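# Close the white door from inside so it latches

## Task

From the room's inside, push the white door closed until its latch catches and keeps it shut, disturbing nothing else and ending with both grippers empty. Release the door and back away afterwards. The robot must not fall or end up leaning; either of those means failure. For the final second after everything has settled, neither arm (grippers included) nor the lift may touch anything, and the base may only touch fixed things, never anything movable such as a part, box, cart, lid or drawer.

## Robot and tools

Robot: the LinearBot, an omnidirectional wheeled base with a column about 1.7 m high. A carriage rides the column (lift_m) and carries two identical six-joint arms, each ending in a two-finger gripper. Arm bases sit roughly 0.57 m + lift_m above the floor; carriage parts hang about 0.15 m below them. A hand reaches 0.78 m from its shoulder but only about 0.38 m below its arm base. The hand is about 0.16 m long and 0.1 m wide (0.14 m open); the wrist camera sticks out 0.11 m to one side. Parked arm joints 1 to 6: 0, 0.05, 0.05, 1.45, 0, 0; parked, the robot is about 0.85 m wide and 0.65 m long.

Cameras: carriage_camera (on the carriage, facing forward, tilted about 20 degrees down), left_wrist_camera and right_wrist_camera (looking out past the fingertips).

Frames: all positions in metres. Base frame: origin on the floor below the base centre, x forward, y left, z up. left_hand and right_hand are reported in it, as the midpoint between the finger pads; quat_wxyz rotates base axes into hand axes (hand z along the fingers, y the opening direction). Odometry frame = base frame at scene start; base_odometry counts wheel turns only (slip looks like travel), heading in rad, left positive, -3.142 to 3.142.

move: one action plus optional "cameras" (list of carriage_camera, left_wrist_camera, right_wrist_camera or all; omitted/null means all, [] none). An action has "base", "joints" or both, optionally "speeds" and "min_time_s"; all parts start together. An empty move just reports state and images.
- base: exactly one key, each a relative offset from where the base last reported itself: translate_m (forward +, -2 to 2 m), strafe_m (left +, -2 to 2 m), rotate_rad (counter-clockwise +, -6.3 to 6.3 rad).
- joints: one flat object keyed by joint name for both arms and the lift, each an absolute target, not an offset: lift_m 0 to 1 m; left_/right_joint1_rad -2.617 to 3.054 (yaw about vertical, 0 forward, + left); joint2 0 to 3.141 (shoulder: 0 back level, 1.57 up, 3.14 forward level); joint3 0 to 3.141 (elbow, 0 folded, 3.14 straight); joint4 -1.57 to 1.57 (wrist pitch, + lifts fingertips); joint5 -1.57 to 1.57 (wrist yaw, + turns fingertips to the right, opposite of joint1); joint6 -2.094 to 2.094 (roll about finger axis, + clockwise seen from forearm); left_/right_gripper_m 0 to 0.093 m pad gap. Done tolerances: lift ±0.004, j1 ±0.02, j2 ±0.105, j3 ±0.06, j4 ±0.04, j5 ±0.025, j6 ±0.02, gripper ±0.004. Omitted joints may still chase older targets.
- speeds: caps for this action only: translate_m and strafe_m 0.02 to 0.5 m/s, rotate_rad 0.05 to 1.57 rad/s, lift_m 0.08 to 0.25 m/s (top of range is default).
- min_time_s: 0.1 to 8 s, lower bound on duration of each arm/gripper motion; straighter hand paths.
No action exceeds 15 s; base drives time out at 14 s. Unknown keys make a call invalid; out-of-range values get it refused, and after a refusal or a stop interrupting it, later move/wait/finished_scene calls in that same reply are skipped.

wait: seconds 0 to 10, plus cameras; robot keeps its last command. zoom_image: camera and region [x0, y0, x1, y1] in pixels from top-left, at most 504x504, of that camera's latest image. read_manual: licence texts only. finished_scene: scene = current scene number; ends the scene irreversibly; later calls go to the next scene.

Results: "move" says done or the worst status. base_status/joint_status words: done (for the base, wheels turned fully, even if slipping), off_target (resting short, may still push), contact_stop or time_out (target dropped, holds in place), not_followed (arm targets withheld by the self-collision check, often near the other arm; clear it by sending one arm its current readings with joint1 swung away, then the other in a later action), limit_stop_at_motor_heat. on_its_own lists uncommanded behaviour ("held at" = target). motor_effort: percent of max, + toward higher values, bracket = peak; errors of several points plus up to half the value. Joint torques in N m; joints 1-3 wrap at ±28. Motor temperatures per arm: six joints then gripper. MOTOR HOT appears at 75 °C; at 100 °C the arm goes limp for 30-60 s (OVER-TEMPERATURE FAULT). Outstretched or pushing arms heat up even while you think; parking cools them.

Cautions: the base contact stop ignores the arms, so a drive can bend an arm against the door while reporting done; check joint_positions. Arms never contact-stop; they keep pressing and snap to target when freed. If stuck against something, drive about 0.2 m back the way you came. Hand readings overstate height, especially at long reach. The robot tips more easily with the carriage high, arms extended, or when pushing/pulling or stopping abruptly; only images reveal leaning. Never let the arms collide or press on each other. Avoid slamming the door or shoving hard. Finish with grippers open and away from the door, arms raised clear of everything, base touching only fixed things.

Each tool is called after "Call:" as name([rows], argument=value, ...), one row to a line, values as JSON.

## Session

Call:
move(joints={"left_gripper_m":0,"right_gripper_m":0,"lift_m":0.16})

Scene clock: 1.10 s.
Joint torques (N m): left_arm=[-0.14 3.99 5.57 -0.16 0.09 0.04] | right_arm=[-0.12 3.95 5.75 -0.29 -0.09 -0.04]
Motor temperatures (°C): left_arm=[30 32 36 29 28 30 27] | right_arm=[31 32 34 30 29 29 31]
move: done
base_odometry: x=+0.000 y=+0.000 heading=+0.000
base_status: not commanded
joint_positions: lift_m=+0.160 left_joint1_rad=-0.004 left_joint2_rad=+0.044 left_joint3_rad=+0.038 left_joint4_rad=+1.478 left_joint5_rad=-0.003 left_joint6_rad=-0.042 left_gripper_m=+0.00059 right_joint1_rad=-0.020 right_joint2_rad=+0.054 right_joint3_rad=+0.039 right_joint4_rad=+1.497 right_joint5_rad=+0.020 right_joint6_rad=+0.048 right_gripper_m=+0.00009
joint_status: all done
motor_effort: lift_m=+18(19) drive_wheels=+2(4)
left_hand: x=+0.2410 y=+0.2976 z=+1.1689 quat_wxyz=(+0.999, -0.002, +0.049, -0.023) (m; base frame)
right_hand: x=+0.2394 y=-0.3011 z=+1.1694 quat_wxyz=(+0.999, +0.011, +0.045, +0.013) (m; base frame)
pictures: carriage_camera, left_wrist_camera, right_wrist_camera
Images, in order (width x height): carriage_camera 672x504, left_wrist_camera 672x504, right_wrist_camera 672x504.

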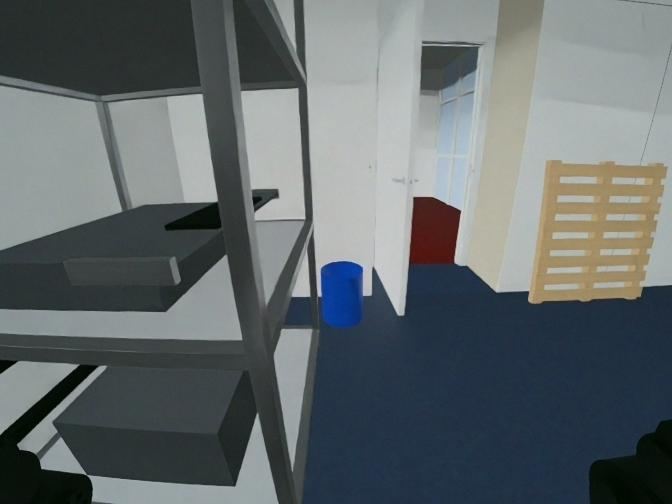

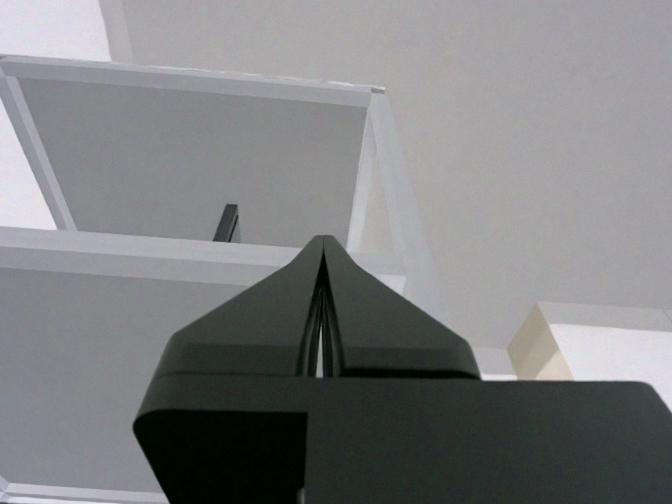

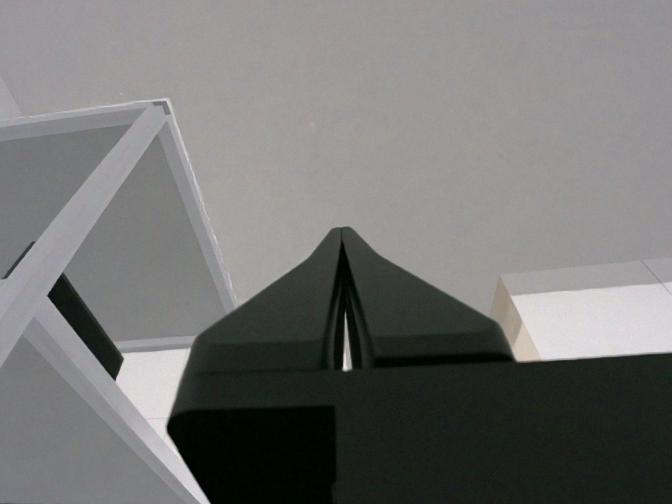

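Call:
move(base={"strafe_m":-0.67}, cameras=[])

Call:
move(base={"translate_m":0.9}, joints={"left_joint1_rad":0,"left_joint2_rad":1.57,"left_joint3_rad":1.57,"left_joint4_rad":0,"left_joint5_rad":0,"left_joint6_rad":0}, cameras=["carriage_camera","left_wrist_camera"])

Scene clock: 15.50 s.
Joint torques (N m): left_arm=[-0.12 3.99 5.5 -0.18 0.13 0.05] | right_arm=[-0.16 3.93 5.83 -0.3 -0.09 -0.04]
Motor temperatures (°C): left_arm=[30 33 37 29 28 30 27] | right_arm=[31 33 34 30 29 29 31]
move: done
base_odometry: x=-0.001 y=-0.670 heading=-0.001
base_status: done
joint_positions: lift_m=+0.160 left_joint1_rad=-0.003 left_joint2_rad=+0.044 left_joint3_rad=+0.038 left_joint4_rad=+1.478 left_joint5_rad=-0.003 left_joint6_rad=-0.042 left_gripper_m=+0.00059 right_joint1_rad=-0.020 right_joint2_rad=+0.054 right_joint3_rad=+0.039 right_joint4_rad=+1.497 right_joint5_rad=+0.020 right_joint6_rad=+0.048 right_gripper_m=+0.00009
joint_status: not commanded
motor_effort: lift_m=+18(19) drive_wheels=-2(18)
left_hand: x=+0.2410 y=+0.2976 z=+1.1689 quat_wxyz=(+0.999, -0.002, +0.049, -0.022) (m; base frame)
right_hand: x=+0.2394 y=-0.3011 z=+1.1694 quat_wxyz=(+0.999, +0.011, +0.045, +0.014) (m; base frame)
pictures: none
No camera images: "cameras" was empty.

Scene clock: 19.67 s.
Joint torques (N m): left_arm=[0.03 -7.77 9.25 1.92 0.14 0.19] | right_arm=[-0.17 3.93 5.79 -0.24 -0.07 -0.04]
Motor temperatures (°C): left_arm=[30 33 39 30 28 30 27] | right_arm=[30 33 35 30 29 29 31]
move: done
base_odometry: x=+0.899 y=-0.671 heading=-0.001
base_status: done
joint_positions: lift_m=+0.160 left_joint1_rad=-0.003 left_joint2_rad=+1.567 left_joint3_rad=+1.542 left_joint4_rad=+0.007 left_joint5_rad=-0.003 left_joint6_rad=-0.011 left_gripper_m=+0.00059 right_joint1_rad=-0.020 right_joint2_rad=+0.054 right_joint3_rad=+0.039 right_joint4_rad=+1.496 right_joint5_rad=+0.020 right_joint6_rad=+0.048 right_gripper_m=+0.00009
joint_status: all done
motor_effort: lift_m=+18(19) drive_wheels=-1(16)
left_hand: x=+0.7264 y=+0.2960 z=+1.1677 quat_wxyz=(+0.701, -0.004, +0.713, -0.004) (m; base frame)
right_hand: x=+0.2396 y=-0.3011 z=+1.1695 quat_wxyz=(+0.999, +0.011, +0.045, +0.014) (m; base frame)
pictures: carriage_camera, left_wrist_camera
Images, in order (width x height): carriage_camera 672x504, left_wrist_camera 672x504.

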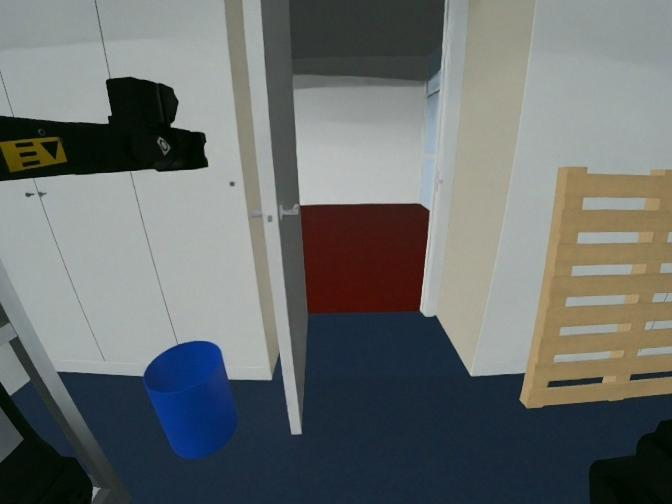

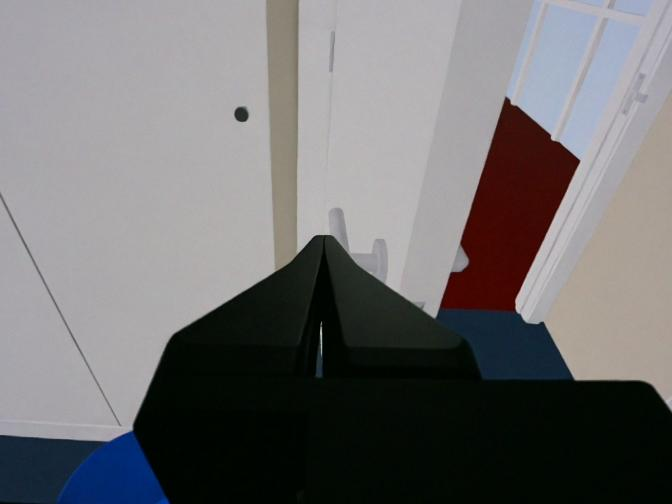

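Call:
move(base={"strafe_m":0.04}, cameras=[])

Call:
move(base={"translate_m":0.42}, cameras=[])

Call:
move(joints={"left_joint1_rad":-0.5}, min_time_s=2.5, cameras=[])

Call:
move(base={"strafe_m":-0.38}, speeds={"strafe_m":0.18}, cameras=["carriage_camera"])

Scene clock: 33.47 s.
Joint torques (N m): left_arm=[-0.05 -7.82 9.47 1.9 0.1 0.16] | right_arm=[-0.38 3.97 5.86 -0.26 -0.1 -0.05]
Motor temperatures (°C): left_arm=[30 34 43 32 28 30 28] | right_arm=[30 33 35 30 29 29 31]
move: done
base_odometry: x=+0.900 y=-0.631 heading=-0.001
base_status: done
joint_positions: lift_m=+0.160 left_joint1_rad=+0.000 left_joint2_rad=+1.567 left_joint3_rad=+1.542 left_joint4_rad=+0.007 left_joint5_rad=-0.002 left_joint6_rad=-0.011 left_gripper_m=+0.00059 right_joint1_rad=-0.020 right_joint2_rad=+0.054 right_joint3_rad=+0.039 right_joint4_rad=+1.496 right_joint5_rad=+0.020 right_joint6_rad=+0.048 right_gripper_m=+0.00009
joint_status: not commanded
motor_effort: lift_m=+18(18) drive_wheels=-2(13)
left_hand: x=+0.7264 y=+0.2974 z=+1.1677 quat_wxyz=(+0.701, -0.004, +0.713, -0.003) (m; base frame)
right_hand: x=+0.2396 y=-0.3011 z=+1.1695 quat_wxyz=(+0.999, +0.011, +0.045, +0.013) (m; base frame)
pictures: none
No camera images: "cameras" was empty.

Scene clock: 36.33 s.
Joint torques (N m): left_arm=[-0.1 -7.84 9.54 1.93 0.12 0.19] | right_arm=[-0.09 3.95 5.82 -0.26 -0.11 -0.06]
Motor temperatures (°C): left_arm=[30 35 43 33 28 30 28] | right_arm=[30 33 35 30 29 29 31]
move: done
base_odometry: x=+1.320 y=-0.631 heading=-0.001
base_status: done
joint_positions: lift_m=+0.160 left_joint1_rad=+0.000 left_joint2_rad=+1.568 left_joint3_rad=+1.543 left_joint4_rad=+0.005 left_joint5_rad=-0.002 left_joint6_rad=-0.011 left_gripper_m=+0.00059 right_joint1_rad=-0.020 right_joint2_rad=+0.054 right_joint3_rad=+0.039 right_joint4_rad=+1.496 right_joint5_rad=+0.020 right_joint6_rad=+0.048 right_gripper_m=+0.00009
joint_status: not commanded
motor_effort: lift_m=+18(18) drive_wheels=-2(16)
left_hand: x=+0.7268 y=+0.2974 z=+1.1669 quat_wxyz=(+0.700, -0.004, +0.714, -0.003) (m; base frame)
right_hand: x=+0.2397 y=-0.3011 z=+1.1695 quat_wxyz=(+0.999, +0.011, +0.045, +0.013) (m; base frame)
pictures: none
No camera images: "cameras" was empty.

Scene clock: 39.13 s.
Joint torques (N m): left_arm=[-0.47 -8.05 9.39 1.92 0.29 0.11] | right_arm=[-0.12 3.97 5.82 -0.28 -0.09 -0.04]
Motor temperatures (°C): left_arm=[30 35 44 33 28 30 28] | right_arm=[30 33 35 30 29 29 31]
move: done
base_odometry: x=+1.320 y=-0.631 heading=-0.001
base_status: not commanded
joint_positions: lift_m=+0.160 left_joint1_rad=-0.494 left_joint2_rad=+1.568 left_joint3_rad=+1.544 left_joint4_rad=+0.005 left_joint5_rad=-0.014 left_joint6_rad=-0.006 left_gripper_m=+0.00058 right_joint1_rad=-0.020 right_joint2_rad=+0.054 right_joint3_rad=+0.039 right_joint4_rad=+1.496 right_joint5_rad=+0.020 right_joint6_rad=+0.048 right_gripper_m=+0.00009
joint_status: all done
motor_effort: lift_m=+18(18) drive_wheels=-2(3)
left_hand: x=+0.6668 y=+0.0567 z=+1.1672 quat_wxyz=(+0.680, +0.168, +0.694, -0.168) (m; base frame)
right_hand: x=+0.2397 y=-0.3011 z=+1.1695 quat_wxyz=(+0.999, +0.011, +0.045, +0.013) (m; base frame)
pictures: none
No camera images: "cameras" was empty.

Scene clock: 42.33 s.
Joint torques (N m): left_arm=[-0.35 -7.91 9.33 1.93 0.26 0.12] | right_arm=[-0.23 3.97 5.81 -0.26 -0.1 -0.07]
Motor temperatures (°C): left_arm=[30 35 44 33 28 30 28] | right_arm=[30 33 35 30 29 29 31]
move: done
base_odometry: x=+1.320 y=-1.011 heading=-0.001
base_status: done
joint_positions: lift_m=+0.160 left_joint1_rad=-0.497 left_joint2_rad=+1.568 left_joint3_rad=+1.544 left_joint4_rad=+0.005 left_joint5_rad=-0.013 left_joint6_rad=-0.006 left_gripper_m=+0.00058 right_joint1_rad=-0.020 right_joint2_rad=+0.054 right_joint3_rad=+0.039 right_joint4_rad=+1.496 right_joint5_rad=+0.020 right_joint6_rad=+0.048 right_gripper_m=+0.00009
joint_status: not commanded
motor_effort: lift_m=+18(18) drive_wheels=+1(12)
left_hand: x=+0.6660 y=+0.0553 z=+1.1672 quat_wxyz=(+0.679, +0.169, +0.694, -0.170) (m; base frame)
right_hand: x=+0.2397 y=-0.3011 z=+1.1695 quat_wxyz=(+0.999, +0.011, +0.045, +0.013) (m; base frame)
pictures: carriage_camera
Images, in order (width x height): carriage_camera 672x504.

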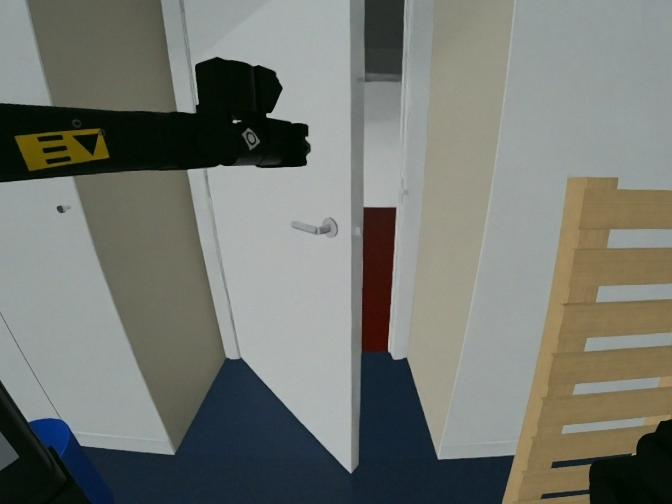

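Call:
move(base={"translate_m":-0.12}, joints={"left_joint1_rad":0,"left_joint2_rad":0.05,"left_joint3_rad":0.05,"left_joint4_rad":1.45,"left_joint5_rad":0,"left_joint6_rad":0}, cameras=[])

Call:
move(base={"strafe_m":0.14}, joints={"right_joint1_rad":0.8,"right_joint2_rad":1.57,"right_joint3_rad":1.57,"right_joint4_rad":0,"right_joint5_rad":0,"right_joint6_rad":0}, cameras=["carriage_camera"])

Call:
move(base={"translate_m":0.5}, speeds={"translate_m":0.2}, cameras=["carriage_camera"])

Scene clock: 55.73 s.
Joint torques (N m): left_arm=[0.42 3.15 4.63 0.06 0.23 0.11] | right_arm=[-0.13 3.97 5.86 -0.3 -0.11 -0.05]
Motor temperatures (°C): left_arm=[30 37 44 34 28 30 28] | right_arm=[30 34 35 30 29 29 31]
move: done
base_odometry: x=+1.200 y=-1.012 heading=-0.001
base_status: done
joint_positions: lift_m=+0.160 left_joint1_rad=-0.006 left_joint2_rad=+0.057 left_joint3_rad=+0.057 left_joint4_rad=+1.432 left_joint5_rad=-0.011 left_joint6_rad=-0.006 left_gripper_m=+0.00058 right_joint1_rad=-0.020 right_joint2_rad=+0.054 right_joint3_rad=+0.039 right_joint4_rad=+1.496 right_joint5_rad=+0.020 right_joint6_rad=+0.048 right_gripper_m=+0.00009
joint_status: all done
motor_effort: lift_m=+18(18) drive_wheels=+1(12)
left_hand: x=+0.2503 y=+0.2988 z=+1.1729 quat_wxyz=(+0.998, -0.005, +0.069, -0.006) (m; base frame)
right_hand: x=+0.2396 y=-0.3011 z=+1.1695 quat_wxyz=(+0.999, +0.011, +0.045, +0.013) (m; base frame)
pictures: none
No camera images: "cameras" was empty.

Scene clock: 57.70 s.
Joint torques (N m): left_arm=[0.28 3.25 4.66 0.04 0.2 0.09] | right_arm=[0.09 -7.3 10.44 2.16 -0.15 -0.14]
Motor temperatures (°C): left_arm=[30 36 44 34 28 30 28] | right_arm=[30 34 36 30 29 29 31]
move: done
base_odometry: x=+1.199 y=-0.872 heading=+0.000
base_status: done
joint_positions: lift_m=+0.160 left_joint1_rad=-0.006 left_joint2_rad=+0.057 left_joint3_rad=+0.057 left_joint4_rad=+1.436 left_joint5_rad=-0.009 left_joint6_rad=-0.006 left_gripper_m=+0.00058 right_joint1_rad=+0.796 right_joint2_rad=+1.568 right_joint3_rad=+1.542 right_joint4_rad=+0.011 right_joint5_rad=+0.009 right_joint6_rad=+0.008 right_gripper_m=+0.00009
joint_status: all done
motor_effort: lift_m=+18(18) drive_wheels=-1(11)
left_hand: x=+0.2493 y=+0.2986 z=+1.1730 quat_wxyz=(+0.998, -0.005, +0.067, -0.005) (m; base frame)
right_hand: x=+0.5743 y=+0.0672 z=+1.1679 quat_wxyz=(+0.647, -0.270, +0.659, +0.272) (m; base frame)
pictures: carriage_camera
Images, in order (width x height): carriage_camera 672x504.

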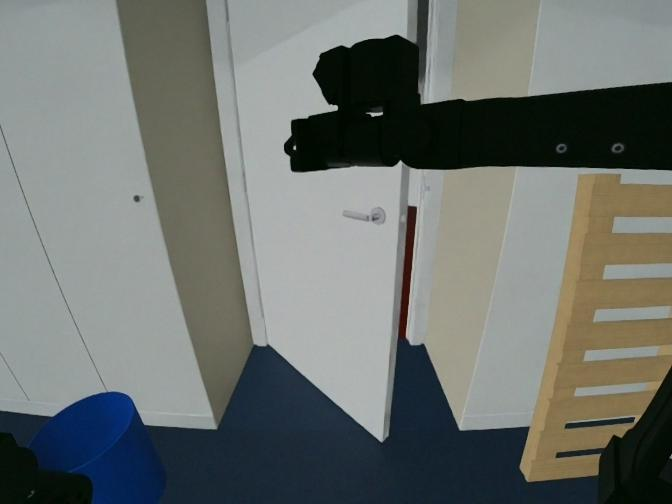

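Scene clock: 61.30 s.
Joint torques (N m): left_arm=[0.35 3.11 4.46 0.04 0.2 0.13] | right_arm=[-0.66 -7.39 10.52 2.21 -0.03 -0.15]
Motor temperatures (°C): left_arm=[30 36 43 33 28 30 28] | right_arm=[30 34 36 31 29 29 31]
move: done
base_odometry: x=+1.699 y=-0.871 heading=+0.000
base_status: done
joint_positions: lift_m=+0.160 left_joint1_rad=-0.006 left_joint2_rad=+0.057 left_joint3_rad=+0.057 left_joint4_rad=+1.440 left_joint5_rad=-0.009 left_joint6_rad=-0.006 left_gripper_m=+0.00058 right_joint1_rad=+0.806 right_joint2_rad=+1.568 right_joint3_rad=+1.542 right_joint4_rad=+0.006 right_joint5_rad=-0.005 right_joint6_rad=+0.008 right_gripper_m=+0.00008
joint_status: not commanded
motor_effort: lift_m=+18(18) drive_wheels=-1(13)
left_hand: x=+0.2483 y=+0.2986 z=+1.1731 quat_wxyz=(+0.998, -0.005, +0.065, -0.005) (m; base frame)
right_hand: x=+0.5688 y=+0.0726 z=+1.1667 quat_wxyz=(+0.642, -0.279, +0.658, +0.279) (m; base frame)
pictures: carriage_camera
Images, in order (width x height): carriage_camera 672x504.

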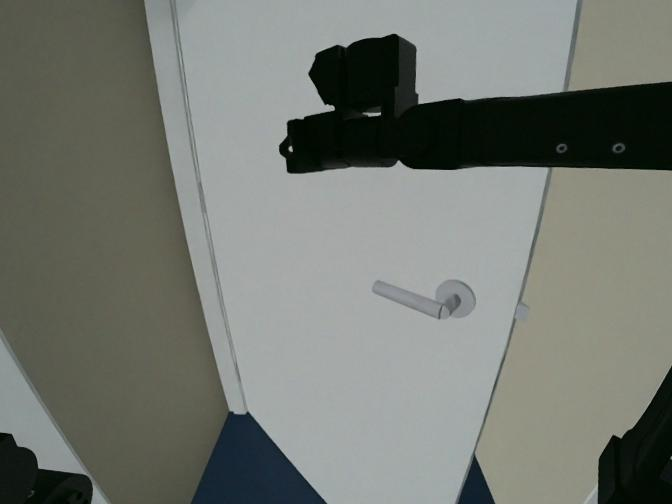

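Call:
move(base={"translate_m":0.06}, joints={"right_joint1_rad":0.1}, min_time_s=3, cameras=["carriage_camera"])

Call:
move(base={"translate_m":0.15}, speeds={"translate_m":0.1}, cameras=["carriage_camera"])

Scene clock: 69.40 s.
Joint torques (N m): left_arm=[0.34 3.21 4.49 -0.01 0.21 0.13] | right_arm=[-0.92 -7.51 10.43 2.26 0.04 -0.09]
Motor temperatures (°C): left_arm=[30 35 42 32 28 30 28] | right_arm=[30 35 38 33 29 29 31]
move: done
base_odometry: x=+1.759 y=-0.871 heading=+0.000
base_status: done
joint_positions: lift_m=+0.160 left_joint1_rad=-0.006 left_joint2_rad=+0.057 left_joint3_rad=+0.057 left_joint4_rad=+1.442 left_joint5_rad=-0.009 left_joint6_rad=-0.006 left_gripper_m=+0.00058 right_joint1_rad=+0.108 right_joint2_rad=+1.568 right_joint3_rad=+1.542 right_joint4_rad=+0.003 right_joint5_rad=-0.012 right_joint6_rad=+0.004 right_gripper_m=+0.00008
joint_status: all done
motor_effort: lift_m=+18(18) drive_wheels=+3(13)
left_hand: x=+0.2479 y=+0.2986 z=+1.1732 quat_wxyz=(+0.998, -0.005, +0.064, -0.005) (m; base frame)
right_hand: x=+0.7235 y=-0.2399 z=+1.1661 quat_wxyz=(+0.698, -0.041, +0.714, +0.043) (m; base frame)
pictures: carriage_camera
Images, in order (width x height): carriage_camera 672x504.

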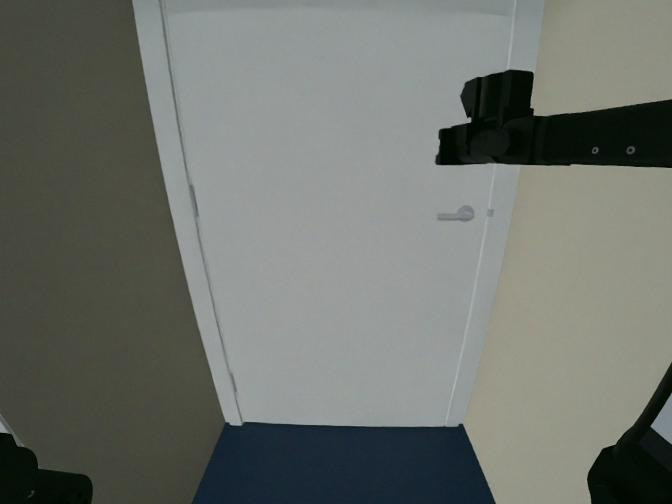

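Scene clock: 71.67 s.
Joint torques (N m): left_arm=[0.21 3.26 4.56 -0.04 0.21 0.09] | right_arm=[-0.83 -7.38 10.44 2.25 0.03 -0.08]
Motor temperatures (°C): left_arm=[30 35 42 32 28 30 28] | right_arm=[30 35 38 33 29 29 31]
move: done
base_odometry: x=+1.909 y=-0.871 heading=+0.001
base_status: done
joint_positions: lift_m=+0.160 left_joint1_rad=-0.006 left_joint2_rad=+0.057 left_joint3_rad=+0.057 left_joint4_rad=+1.443 left_joint5_rad=-0.009 left_joint6_rad=-0.006 left_gripper_m=+0.00058 right_joint1_rad=+0.108 right_joint2_rad=+1.568 right_joint3_rad=+1.543 right_joint4_rad=+0.003 right_joint5_rad=-0.012 right_joint6_rad=+0.004 right_gripper_m=+0.00008
joint_status: not commanded
motor_effort: lift_m=+18(18) drive_wheels=-2(16)
left_hand: x=+0.2477 y=+0.2986 z=+1.1732 quat_wxyz=(+0.998, -0.005, +0.063, -0.005) (m; base frame)
right_hand: x=+0.7235 y=-0.2399 z=+1.1665 quat_wxyz=(+0.698, -0.041, +0.714, +0.043) (m; base frame)
pictures: carriage_camera
Images, in order (width x height): carriage_camera 672x504.

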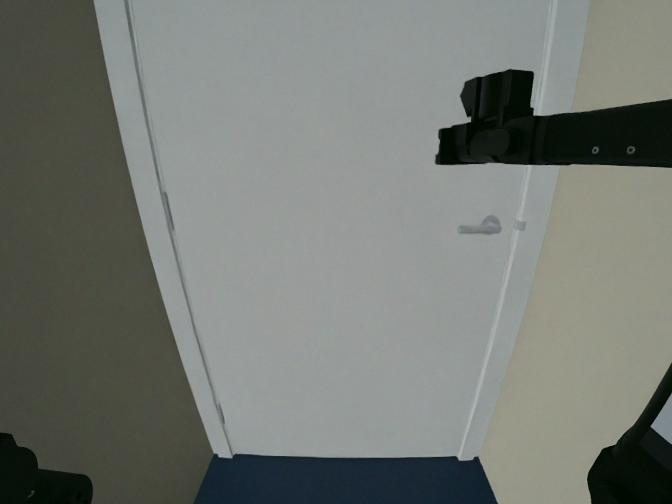

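Call:
move(base={"translate_m":0.08}, speeds={"translate_m":0.05}, cameras=[])

Call:
move(base={"translate_m":0.06}, speeds={"translate_m":0.05}, cameras=["carriage_camera"])

Scene clock: 78.97 s.
Joint torques (N m): left_arm=[0.31 3.12 4.52 -0.03 0.21 0.1] | right_arm=[-0.84 -0.25 10.1 4 0.18 -0.09]
Motor temperatures (°C): left_arm=[30 35 42 32 28 30 28] | right_arm=[30 35 38 34 29 29 31]
move: done
base_odometry: x=+1.989 y=-0.871 heading=+0.001
base_status: done
joint_positions: lift_m=+0.160 left_joint1_rad=-0.006 left_joint2_rad=+0.057 left_joint3_rad=+0.057 left_joint4_rad=+1.443 left_joint5_rad=-0.009 left_joint6_rad=-0.006 left_gripper_m=+0.00058 right_joint1_rad=+0.108 right_joint2_rad=+1.495 right_joint3_rad=+1.544 right_joint4_rad=-0.155 right_joint5_rad=-0.028 right_joint6_rad=+0.004 right_gripper_m=+0.00008
joint_status: not commanded
motor_effort: lift_m=+18(18) drive_wheels=+5(12)
left_hand: x=+0.2476 y=+0.2986 z=+1.1732 quat_wxyz=(+0.998, -0.005, +0.063, -0.005) (m; base frame)
right_hand: x=+0.6979 y=-0.2399 z=+1.1636 quat_wxyz=(+0.667, -0.048, +0.742, +0.048) (m; base frame)
pictures: none
No camera images: "cameras" was empty.

Scene clock: 80.67 s.
Joint torques (N m): left_arm=[0.32 3.15 4.55 -0.02 0.21 0.12] | right_arm=[-0.83 12.63 7.49 7.2 0.55 -0.09]
Motor temperatures (°C): left_arm=[30 35 41 32 28 30 28] | right_arm=[30 36 38 38 29 29 31]
move: done
base_odometry: x=+2.049 y=-0.871 heading=+0.001
base_status: done
joint_positions: lift_m=+0.160 left_joint1_rad=-0.006 left_joint2_rad=+0.057 left_joint3_rad=+0.057 left_joint4_rad=+1.444 left_joint5_rad=-0.009 left_joint6_rad=-0.006 left_gripper_m=+0.00058 right_joint1_rad=+0.108 right_joint2_rad=+1.366 right_joint3_rad=+1.567 right_joint4_rad=-0.448 right_joint5_rad=-0.067 right_joint6_rad=+0.004 right_gripper_m=+0.00008
joint_status: not commanded
motor_effort: lift_m=+18(18) drive_wheels=+12(19)
left_hand: x=+0.2474 y=+0.2986 z=+1.1732 quat_wxyz=(+0.998, -0.005, +0.063, -0.005) (m; base frame)
right_hand: x=+0.6438 y=-0.2390 z=+1.1605 quat_wxyz=(+0.612, -0.062, +0.786, +0.061) (m; base frame)
pictures: carriage_camera
Images, in order (width x height): carriage_camera 672x504.

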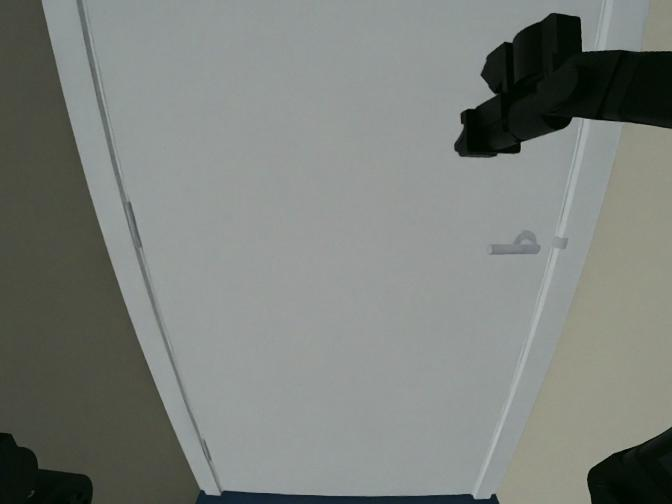

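Call:
zoom_image(camera="carriage_camera", region=[460, 150, 640, 290])

Scaled by 2.800 from the camera's 672x504 image, which has a finer 960x720 frame.

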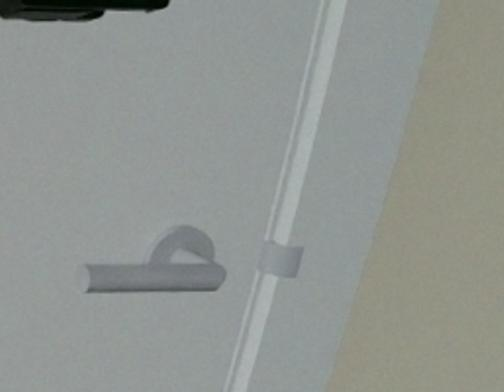

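Call:
move(base={"translate_m":-0.1}, cameras=["carriage_camera"])

Call:
zoom_image(camera="carriage_camera", region=[440, 150, 620, 290])

Call:
move(joints={"right_joint1_rad":-0.08}, cameras=[])

Call:
move(base={"translate_m":0.12}, speeds={"translate_m":0.08}, cameras=["carriage_camera"])

Call:
zoom_image(camera="carriage_camera", region=[460, 150, 640, 290])

Scene clock: 96.07 s.
Joint torques (N m): left_arm=[0.39 3.11 4.64 -0.06 0.21 0.11] | right_arm=[-0.95 -6.97 7.97 2.41 0.07 -0.09]
Motor temperatures (°C): left_arm=[30 34 41 32 28 30 28] | right_arm=[30 38 39 62 30 29 31]
move: done
base_odometry: x=+1.949 y=-0.871 heading=+0.000
base_status: done
joint_positions: lift_m=+0.160 left_joint1_rad=-0.006 left_joint2_rad=+0.057 left_joint3_rad=+0.056 left_joint4_rad=+1.446 left_joint5_rad=-0.009 left_joint6_rad=-0.006 left_gripper_m=+0.00058 right_joint1_rad=+0.108 right_joint2_rad=+1.564 right_joint3_rad=+1.567 right_joint4_rad=-0.013 right_joint5_rad=-0.013 right_joint6_rad=+0.004 right_gripper_m=+0.00008
joint_status: not commanded
motor_effort: lift_m=+18(18) drive_wheels=+4(9)
left_hand: x=+0.2473 y=+0.2986 z=+1.1730 quat_wxyz=(+0.998, -0.005, +0.063, -0.005) (m; base frame)
right_hand: x=+0.7207 y=-0.2400 z=+1.1768 quat_wxyz=(+0.702, -0.042, +0.709, +0.044) (m; base frame)
pictures: carriage_camera
Images, in order (width x height): carriage_camera 672x504.

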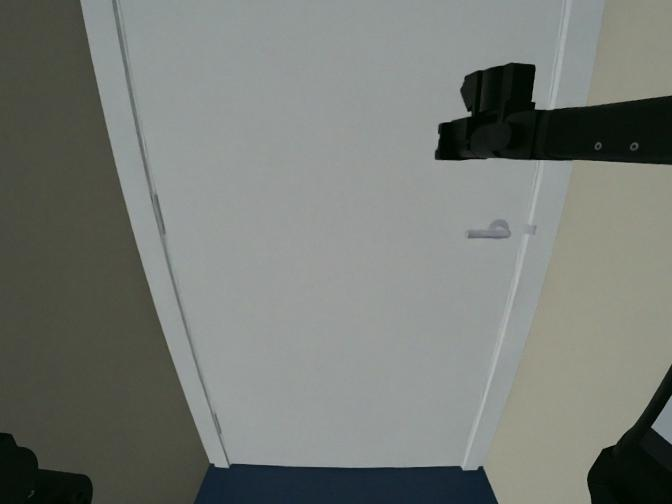

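Scaled by 2.800 from the camera's 672x504 image, which has a finer 960x720 frame.

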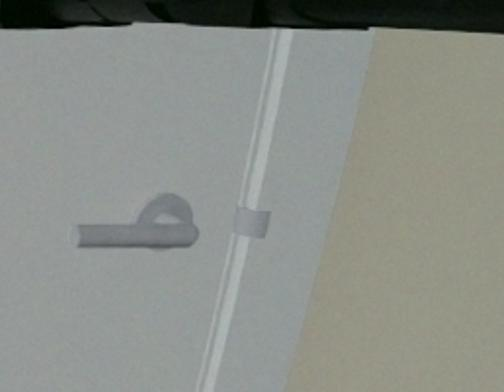

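Scene clock: 97.07 s.
Joint torques (N m): left_arm=[0.29 3.03 4.6 -0.08 0.21 0.12] | right_arm=[-0.13 -7.01 7.98 2.41 -0.02 -0.09]
Motor temperatures (°C): left_arm=[30 34 41 32 28 30 28] | right_arm=[30 38 39 61 30 29 31]
move: done
base_odometry: x=+1.949 y=-0.871 heading=+0.000
base_status: not commanded
joint_positions: lift_m=+0.160 left_joint1_rad=-0.006 left_joint2_rad=+0.057 left_joint3_rad=+0.056 left_joint4_rad=+1.446 left_joint5_rad=-0.009 left_joint6_rad=-0.006 left_gripper_m=+0.00058 right_joint1_rad=-0.080 right_joint2_rad=+1.564 right_joint3_rad=+1.567 right_joint4_rad=-0.012 right_joint5_rad=-0.005 right_joint6_rad=+0.004 right_gripper_m=+0.00008
joint_status: all done
motor_effort: lift_m=+18(18) drive_wheels=+2(5)
left_hand: x=+0.2473 y=+0.2986 z=+1.1730 quat_wxyz=(+0.998, -0.005, +0.063, -0.005) (m; base frame)
right_hand: x=+0.7223 y=-0.3371 z=+1.1770 quat_wxyz=(+0.704, +0.028, +0.710, -0.025) (m; base frame)
pictures: none
No camera images: "cameras" was empty.

Scene clock: 99.17 s.
Joint torques (N m): left_arm=[0.39 3.29 4.83 -0.09 0.19 0.11] | right_arm=[-0.28 17.54 4.14 7.68 -0.41 -0.08]
Motor temperatures (°C): left_arm=[30 34 41 31 28 30 28] | right_arm=[30 39 39 64 29 29 31]
move: done
base_odometry: x=+2.069 y=-0.871 heading=+0.000
base_status: done
joint_positions: lift_m=+0.160 left_joint1_rad=-0.006 left_joint2_rad=+0.057 left_joint3_rad=+0.056 left_joint4_rad=+1.446 left_joint5_rad=-0.009 left_joint6_rad=-0.006 left_gripper_m=+0.00058 right_joint1_rad=-0.080 right_joint2_rad=+1.318 right_joint3_rad=+1.599 right_joint4_rad=-0.549 right_joint5_rad=+0.036 right_joint6_rad=+0.004 right_gripper_m=+0.00007
joint_status: not commanded
motor_effort: lift_m=+18(18) drive_wheels=+16(21)
left_hand: x=+0.2472 y=+0.2986 z=+1.1730 quat_wxyz=(+0.998, -0.005, +0.062, -0.005) (m; base frame)
right_hand: x=+0.6229 y=-0.3361 z=+1.1703 quat_wxyz=(+0.605, +0.044, +0.794, -0.037) (m; base frame)
pictures: carriage_camera
Images, in order (width x height): carriage_camera 672x504.

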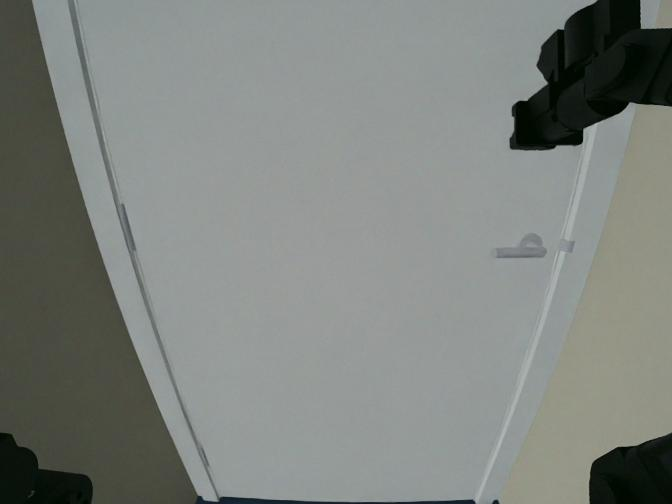

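Scaled by 2.800 from the camera's 672x504 image, which has a finer 960x720 frame.

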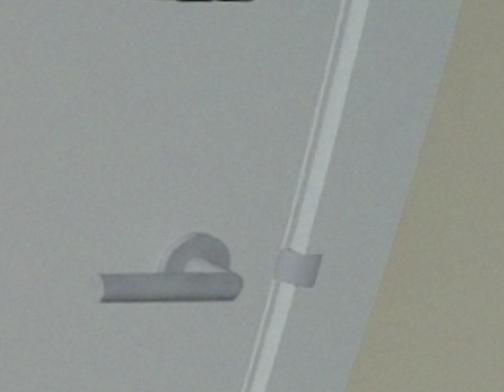

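Call:
move(base={"translate_m":-0.4}, cameras=[])

Call:
move(joints={"right_joint1_rad":0,"right_joint2_rad":0.05,"right_joint3_rad":0.05,"right_joint4_rad":1.45}, cameras=["carriage_camera"])

Call:
zoom_image(camera="carriage_camera", region=[390, 120, 570, 260])

Scene clock: 108.13 s.
Joint torques (N m): left_arm=[0.27 3.11 4.68 -0.05 0.21 0.12] | right_arm=[-0.23 -8.38 7.87 2.4 -0.17 -0.08]
Motor temperatures (°C): left_arm=[30 34 41 31 28 30 28] | right_arm=[30 44 38 86 29 29 31]
move: done
MOTOR HOT: joint 4 (wrist pitch) of the right arm reports 86 °C; the controller stops that arm at 100 °C. To cool a motor, set the load down, stop pushing, or move to a pose that needs little force.
base_odometry: x=+1.669 y=-0.870 heading=+0.000
base_status: done
joint_positions: lift_m=+0.160 left_joint1_rad=-0.006 left_joint2_rad=+0.057 left_joint3_rad=+0.056 left_joint4_rad=+1.447 left_joint5_rad=-0.009 left_joint6_rad=-0.006 left_gripper_m=+0.00058 right_joint1_rad=-0.081 right_joint2_rad=+1.578 right_joint3_rad=+1.571 right_joint4_rad=-0.009 right_joint5_rad=+0.011 right_joint6_rad=+0.004 right_gripper_m=+0.00007
joint_status: not commanded
motor_effort: lift_m=+18(18) drive_wheels=-1(15)
left_hand: x=+0.2473 y=+0.2986 z=+1.1728 quat_wxyz=(+0.998, -0.005, +0.063, -0.005) (m; base frame)
right_hand: x=+0.7265 y=-0.3403 z=+1.1725 quat_wxyz=(+0.701, +0.034, +0.712, -0.031) (m; base frame)
pictures: none
No camera images: "cameras" was empty.

Scene clock: 110.07 s.
Joint torques (N m): left_arm=[0.25 3.26 4.63 -0.07 0.22 0.12] | right_arm=[0.62 3.08 4.72 -0.03 -0.18 -0.09]
Motor temperatures (°C): left_arm=[30 34 41 31 28 30 28] | right_arm=[30 43 38 82 29 29 31]
move: done
MOTOR HOT: still on. Joint 4 (wrist pitch) of the right arm reports 82 °C.
base_odometry: x=+1.669 y=-0.870 heading=+0.000
base_status: not commanded
joint_positions: lift_m=+0.160 left_joint1_rad=-0.006 left_joint2_rad=+0.057 left_joint3_rad=+0.056 left_joint4_rad=+1.447 left_joint5_rad=-0.009 left_joint6_rad=-0.006 left_gripper_m=+0.00058 right_joint1_rad=-0.009 right_joint2_rad=+0.057 right_joint3_rad=+0.059 right_joint4_rad=+1.438 right_joint5_rad=+0.010 right_joint6_rad=+0.004 right_gripper_m=+0.00008
joint_status: all done
motor_effort: lift_m=+18(18) drive_wheels=+1(3)
left_hand: x=+0.2473 y=+0.2986 z=+1.1728 quat_wxyz=(+0.998, -0.005, +0.063, -0.005) (m; base frame)
right_hand: x=+0.2488 y=-0.2992 z=+1.1734 quat_wxyz=(+0.998, +0.006, +0.066, -0.003) (m; base frame)
pictures: carriage_camera
Images, in order (width x height): carriage_camera 672x504.

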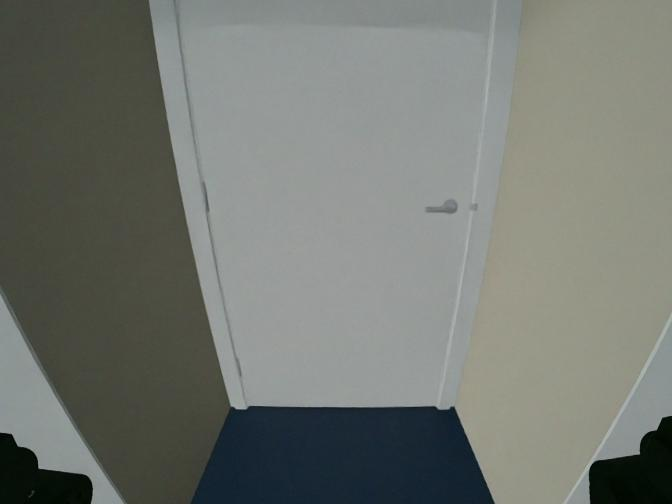

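Scaled by 2.800 from the camera's 672x504 image, which has a finer 960x720 frame.

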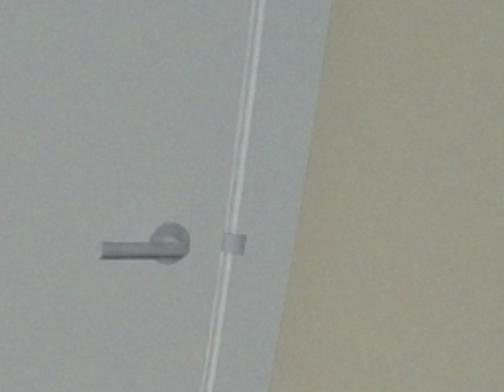

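Call:
finished_scene(scene=2)

The scene is finished: the task was done.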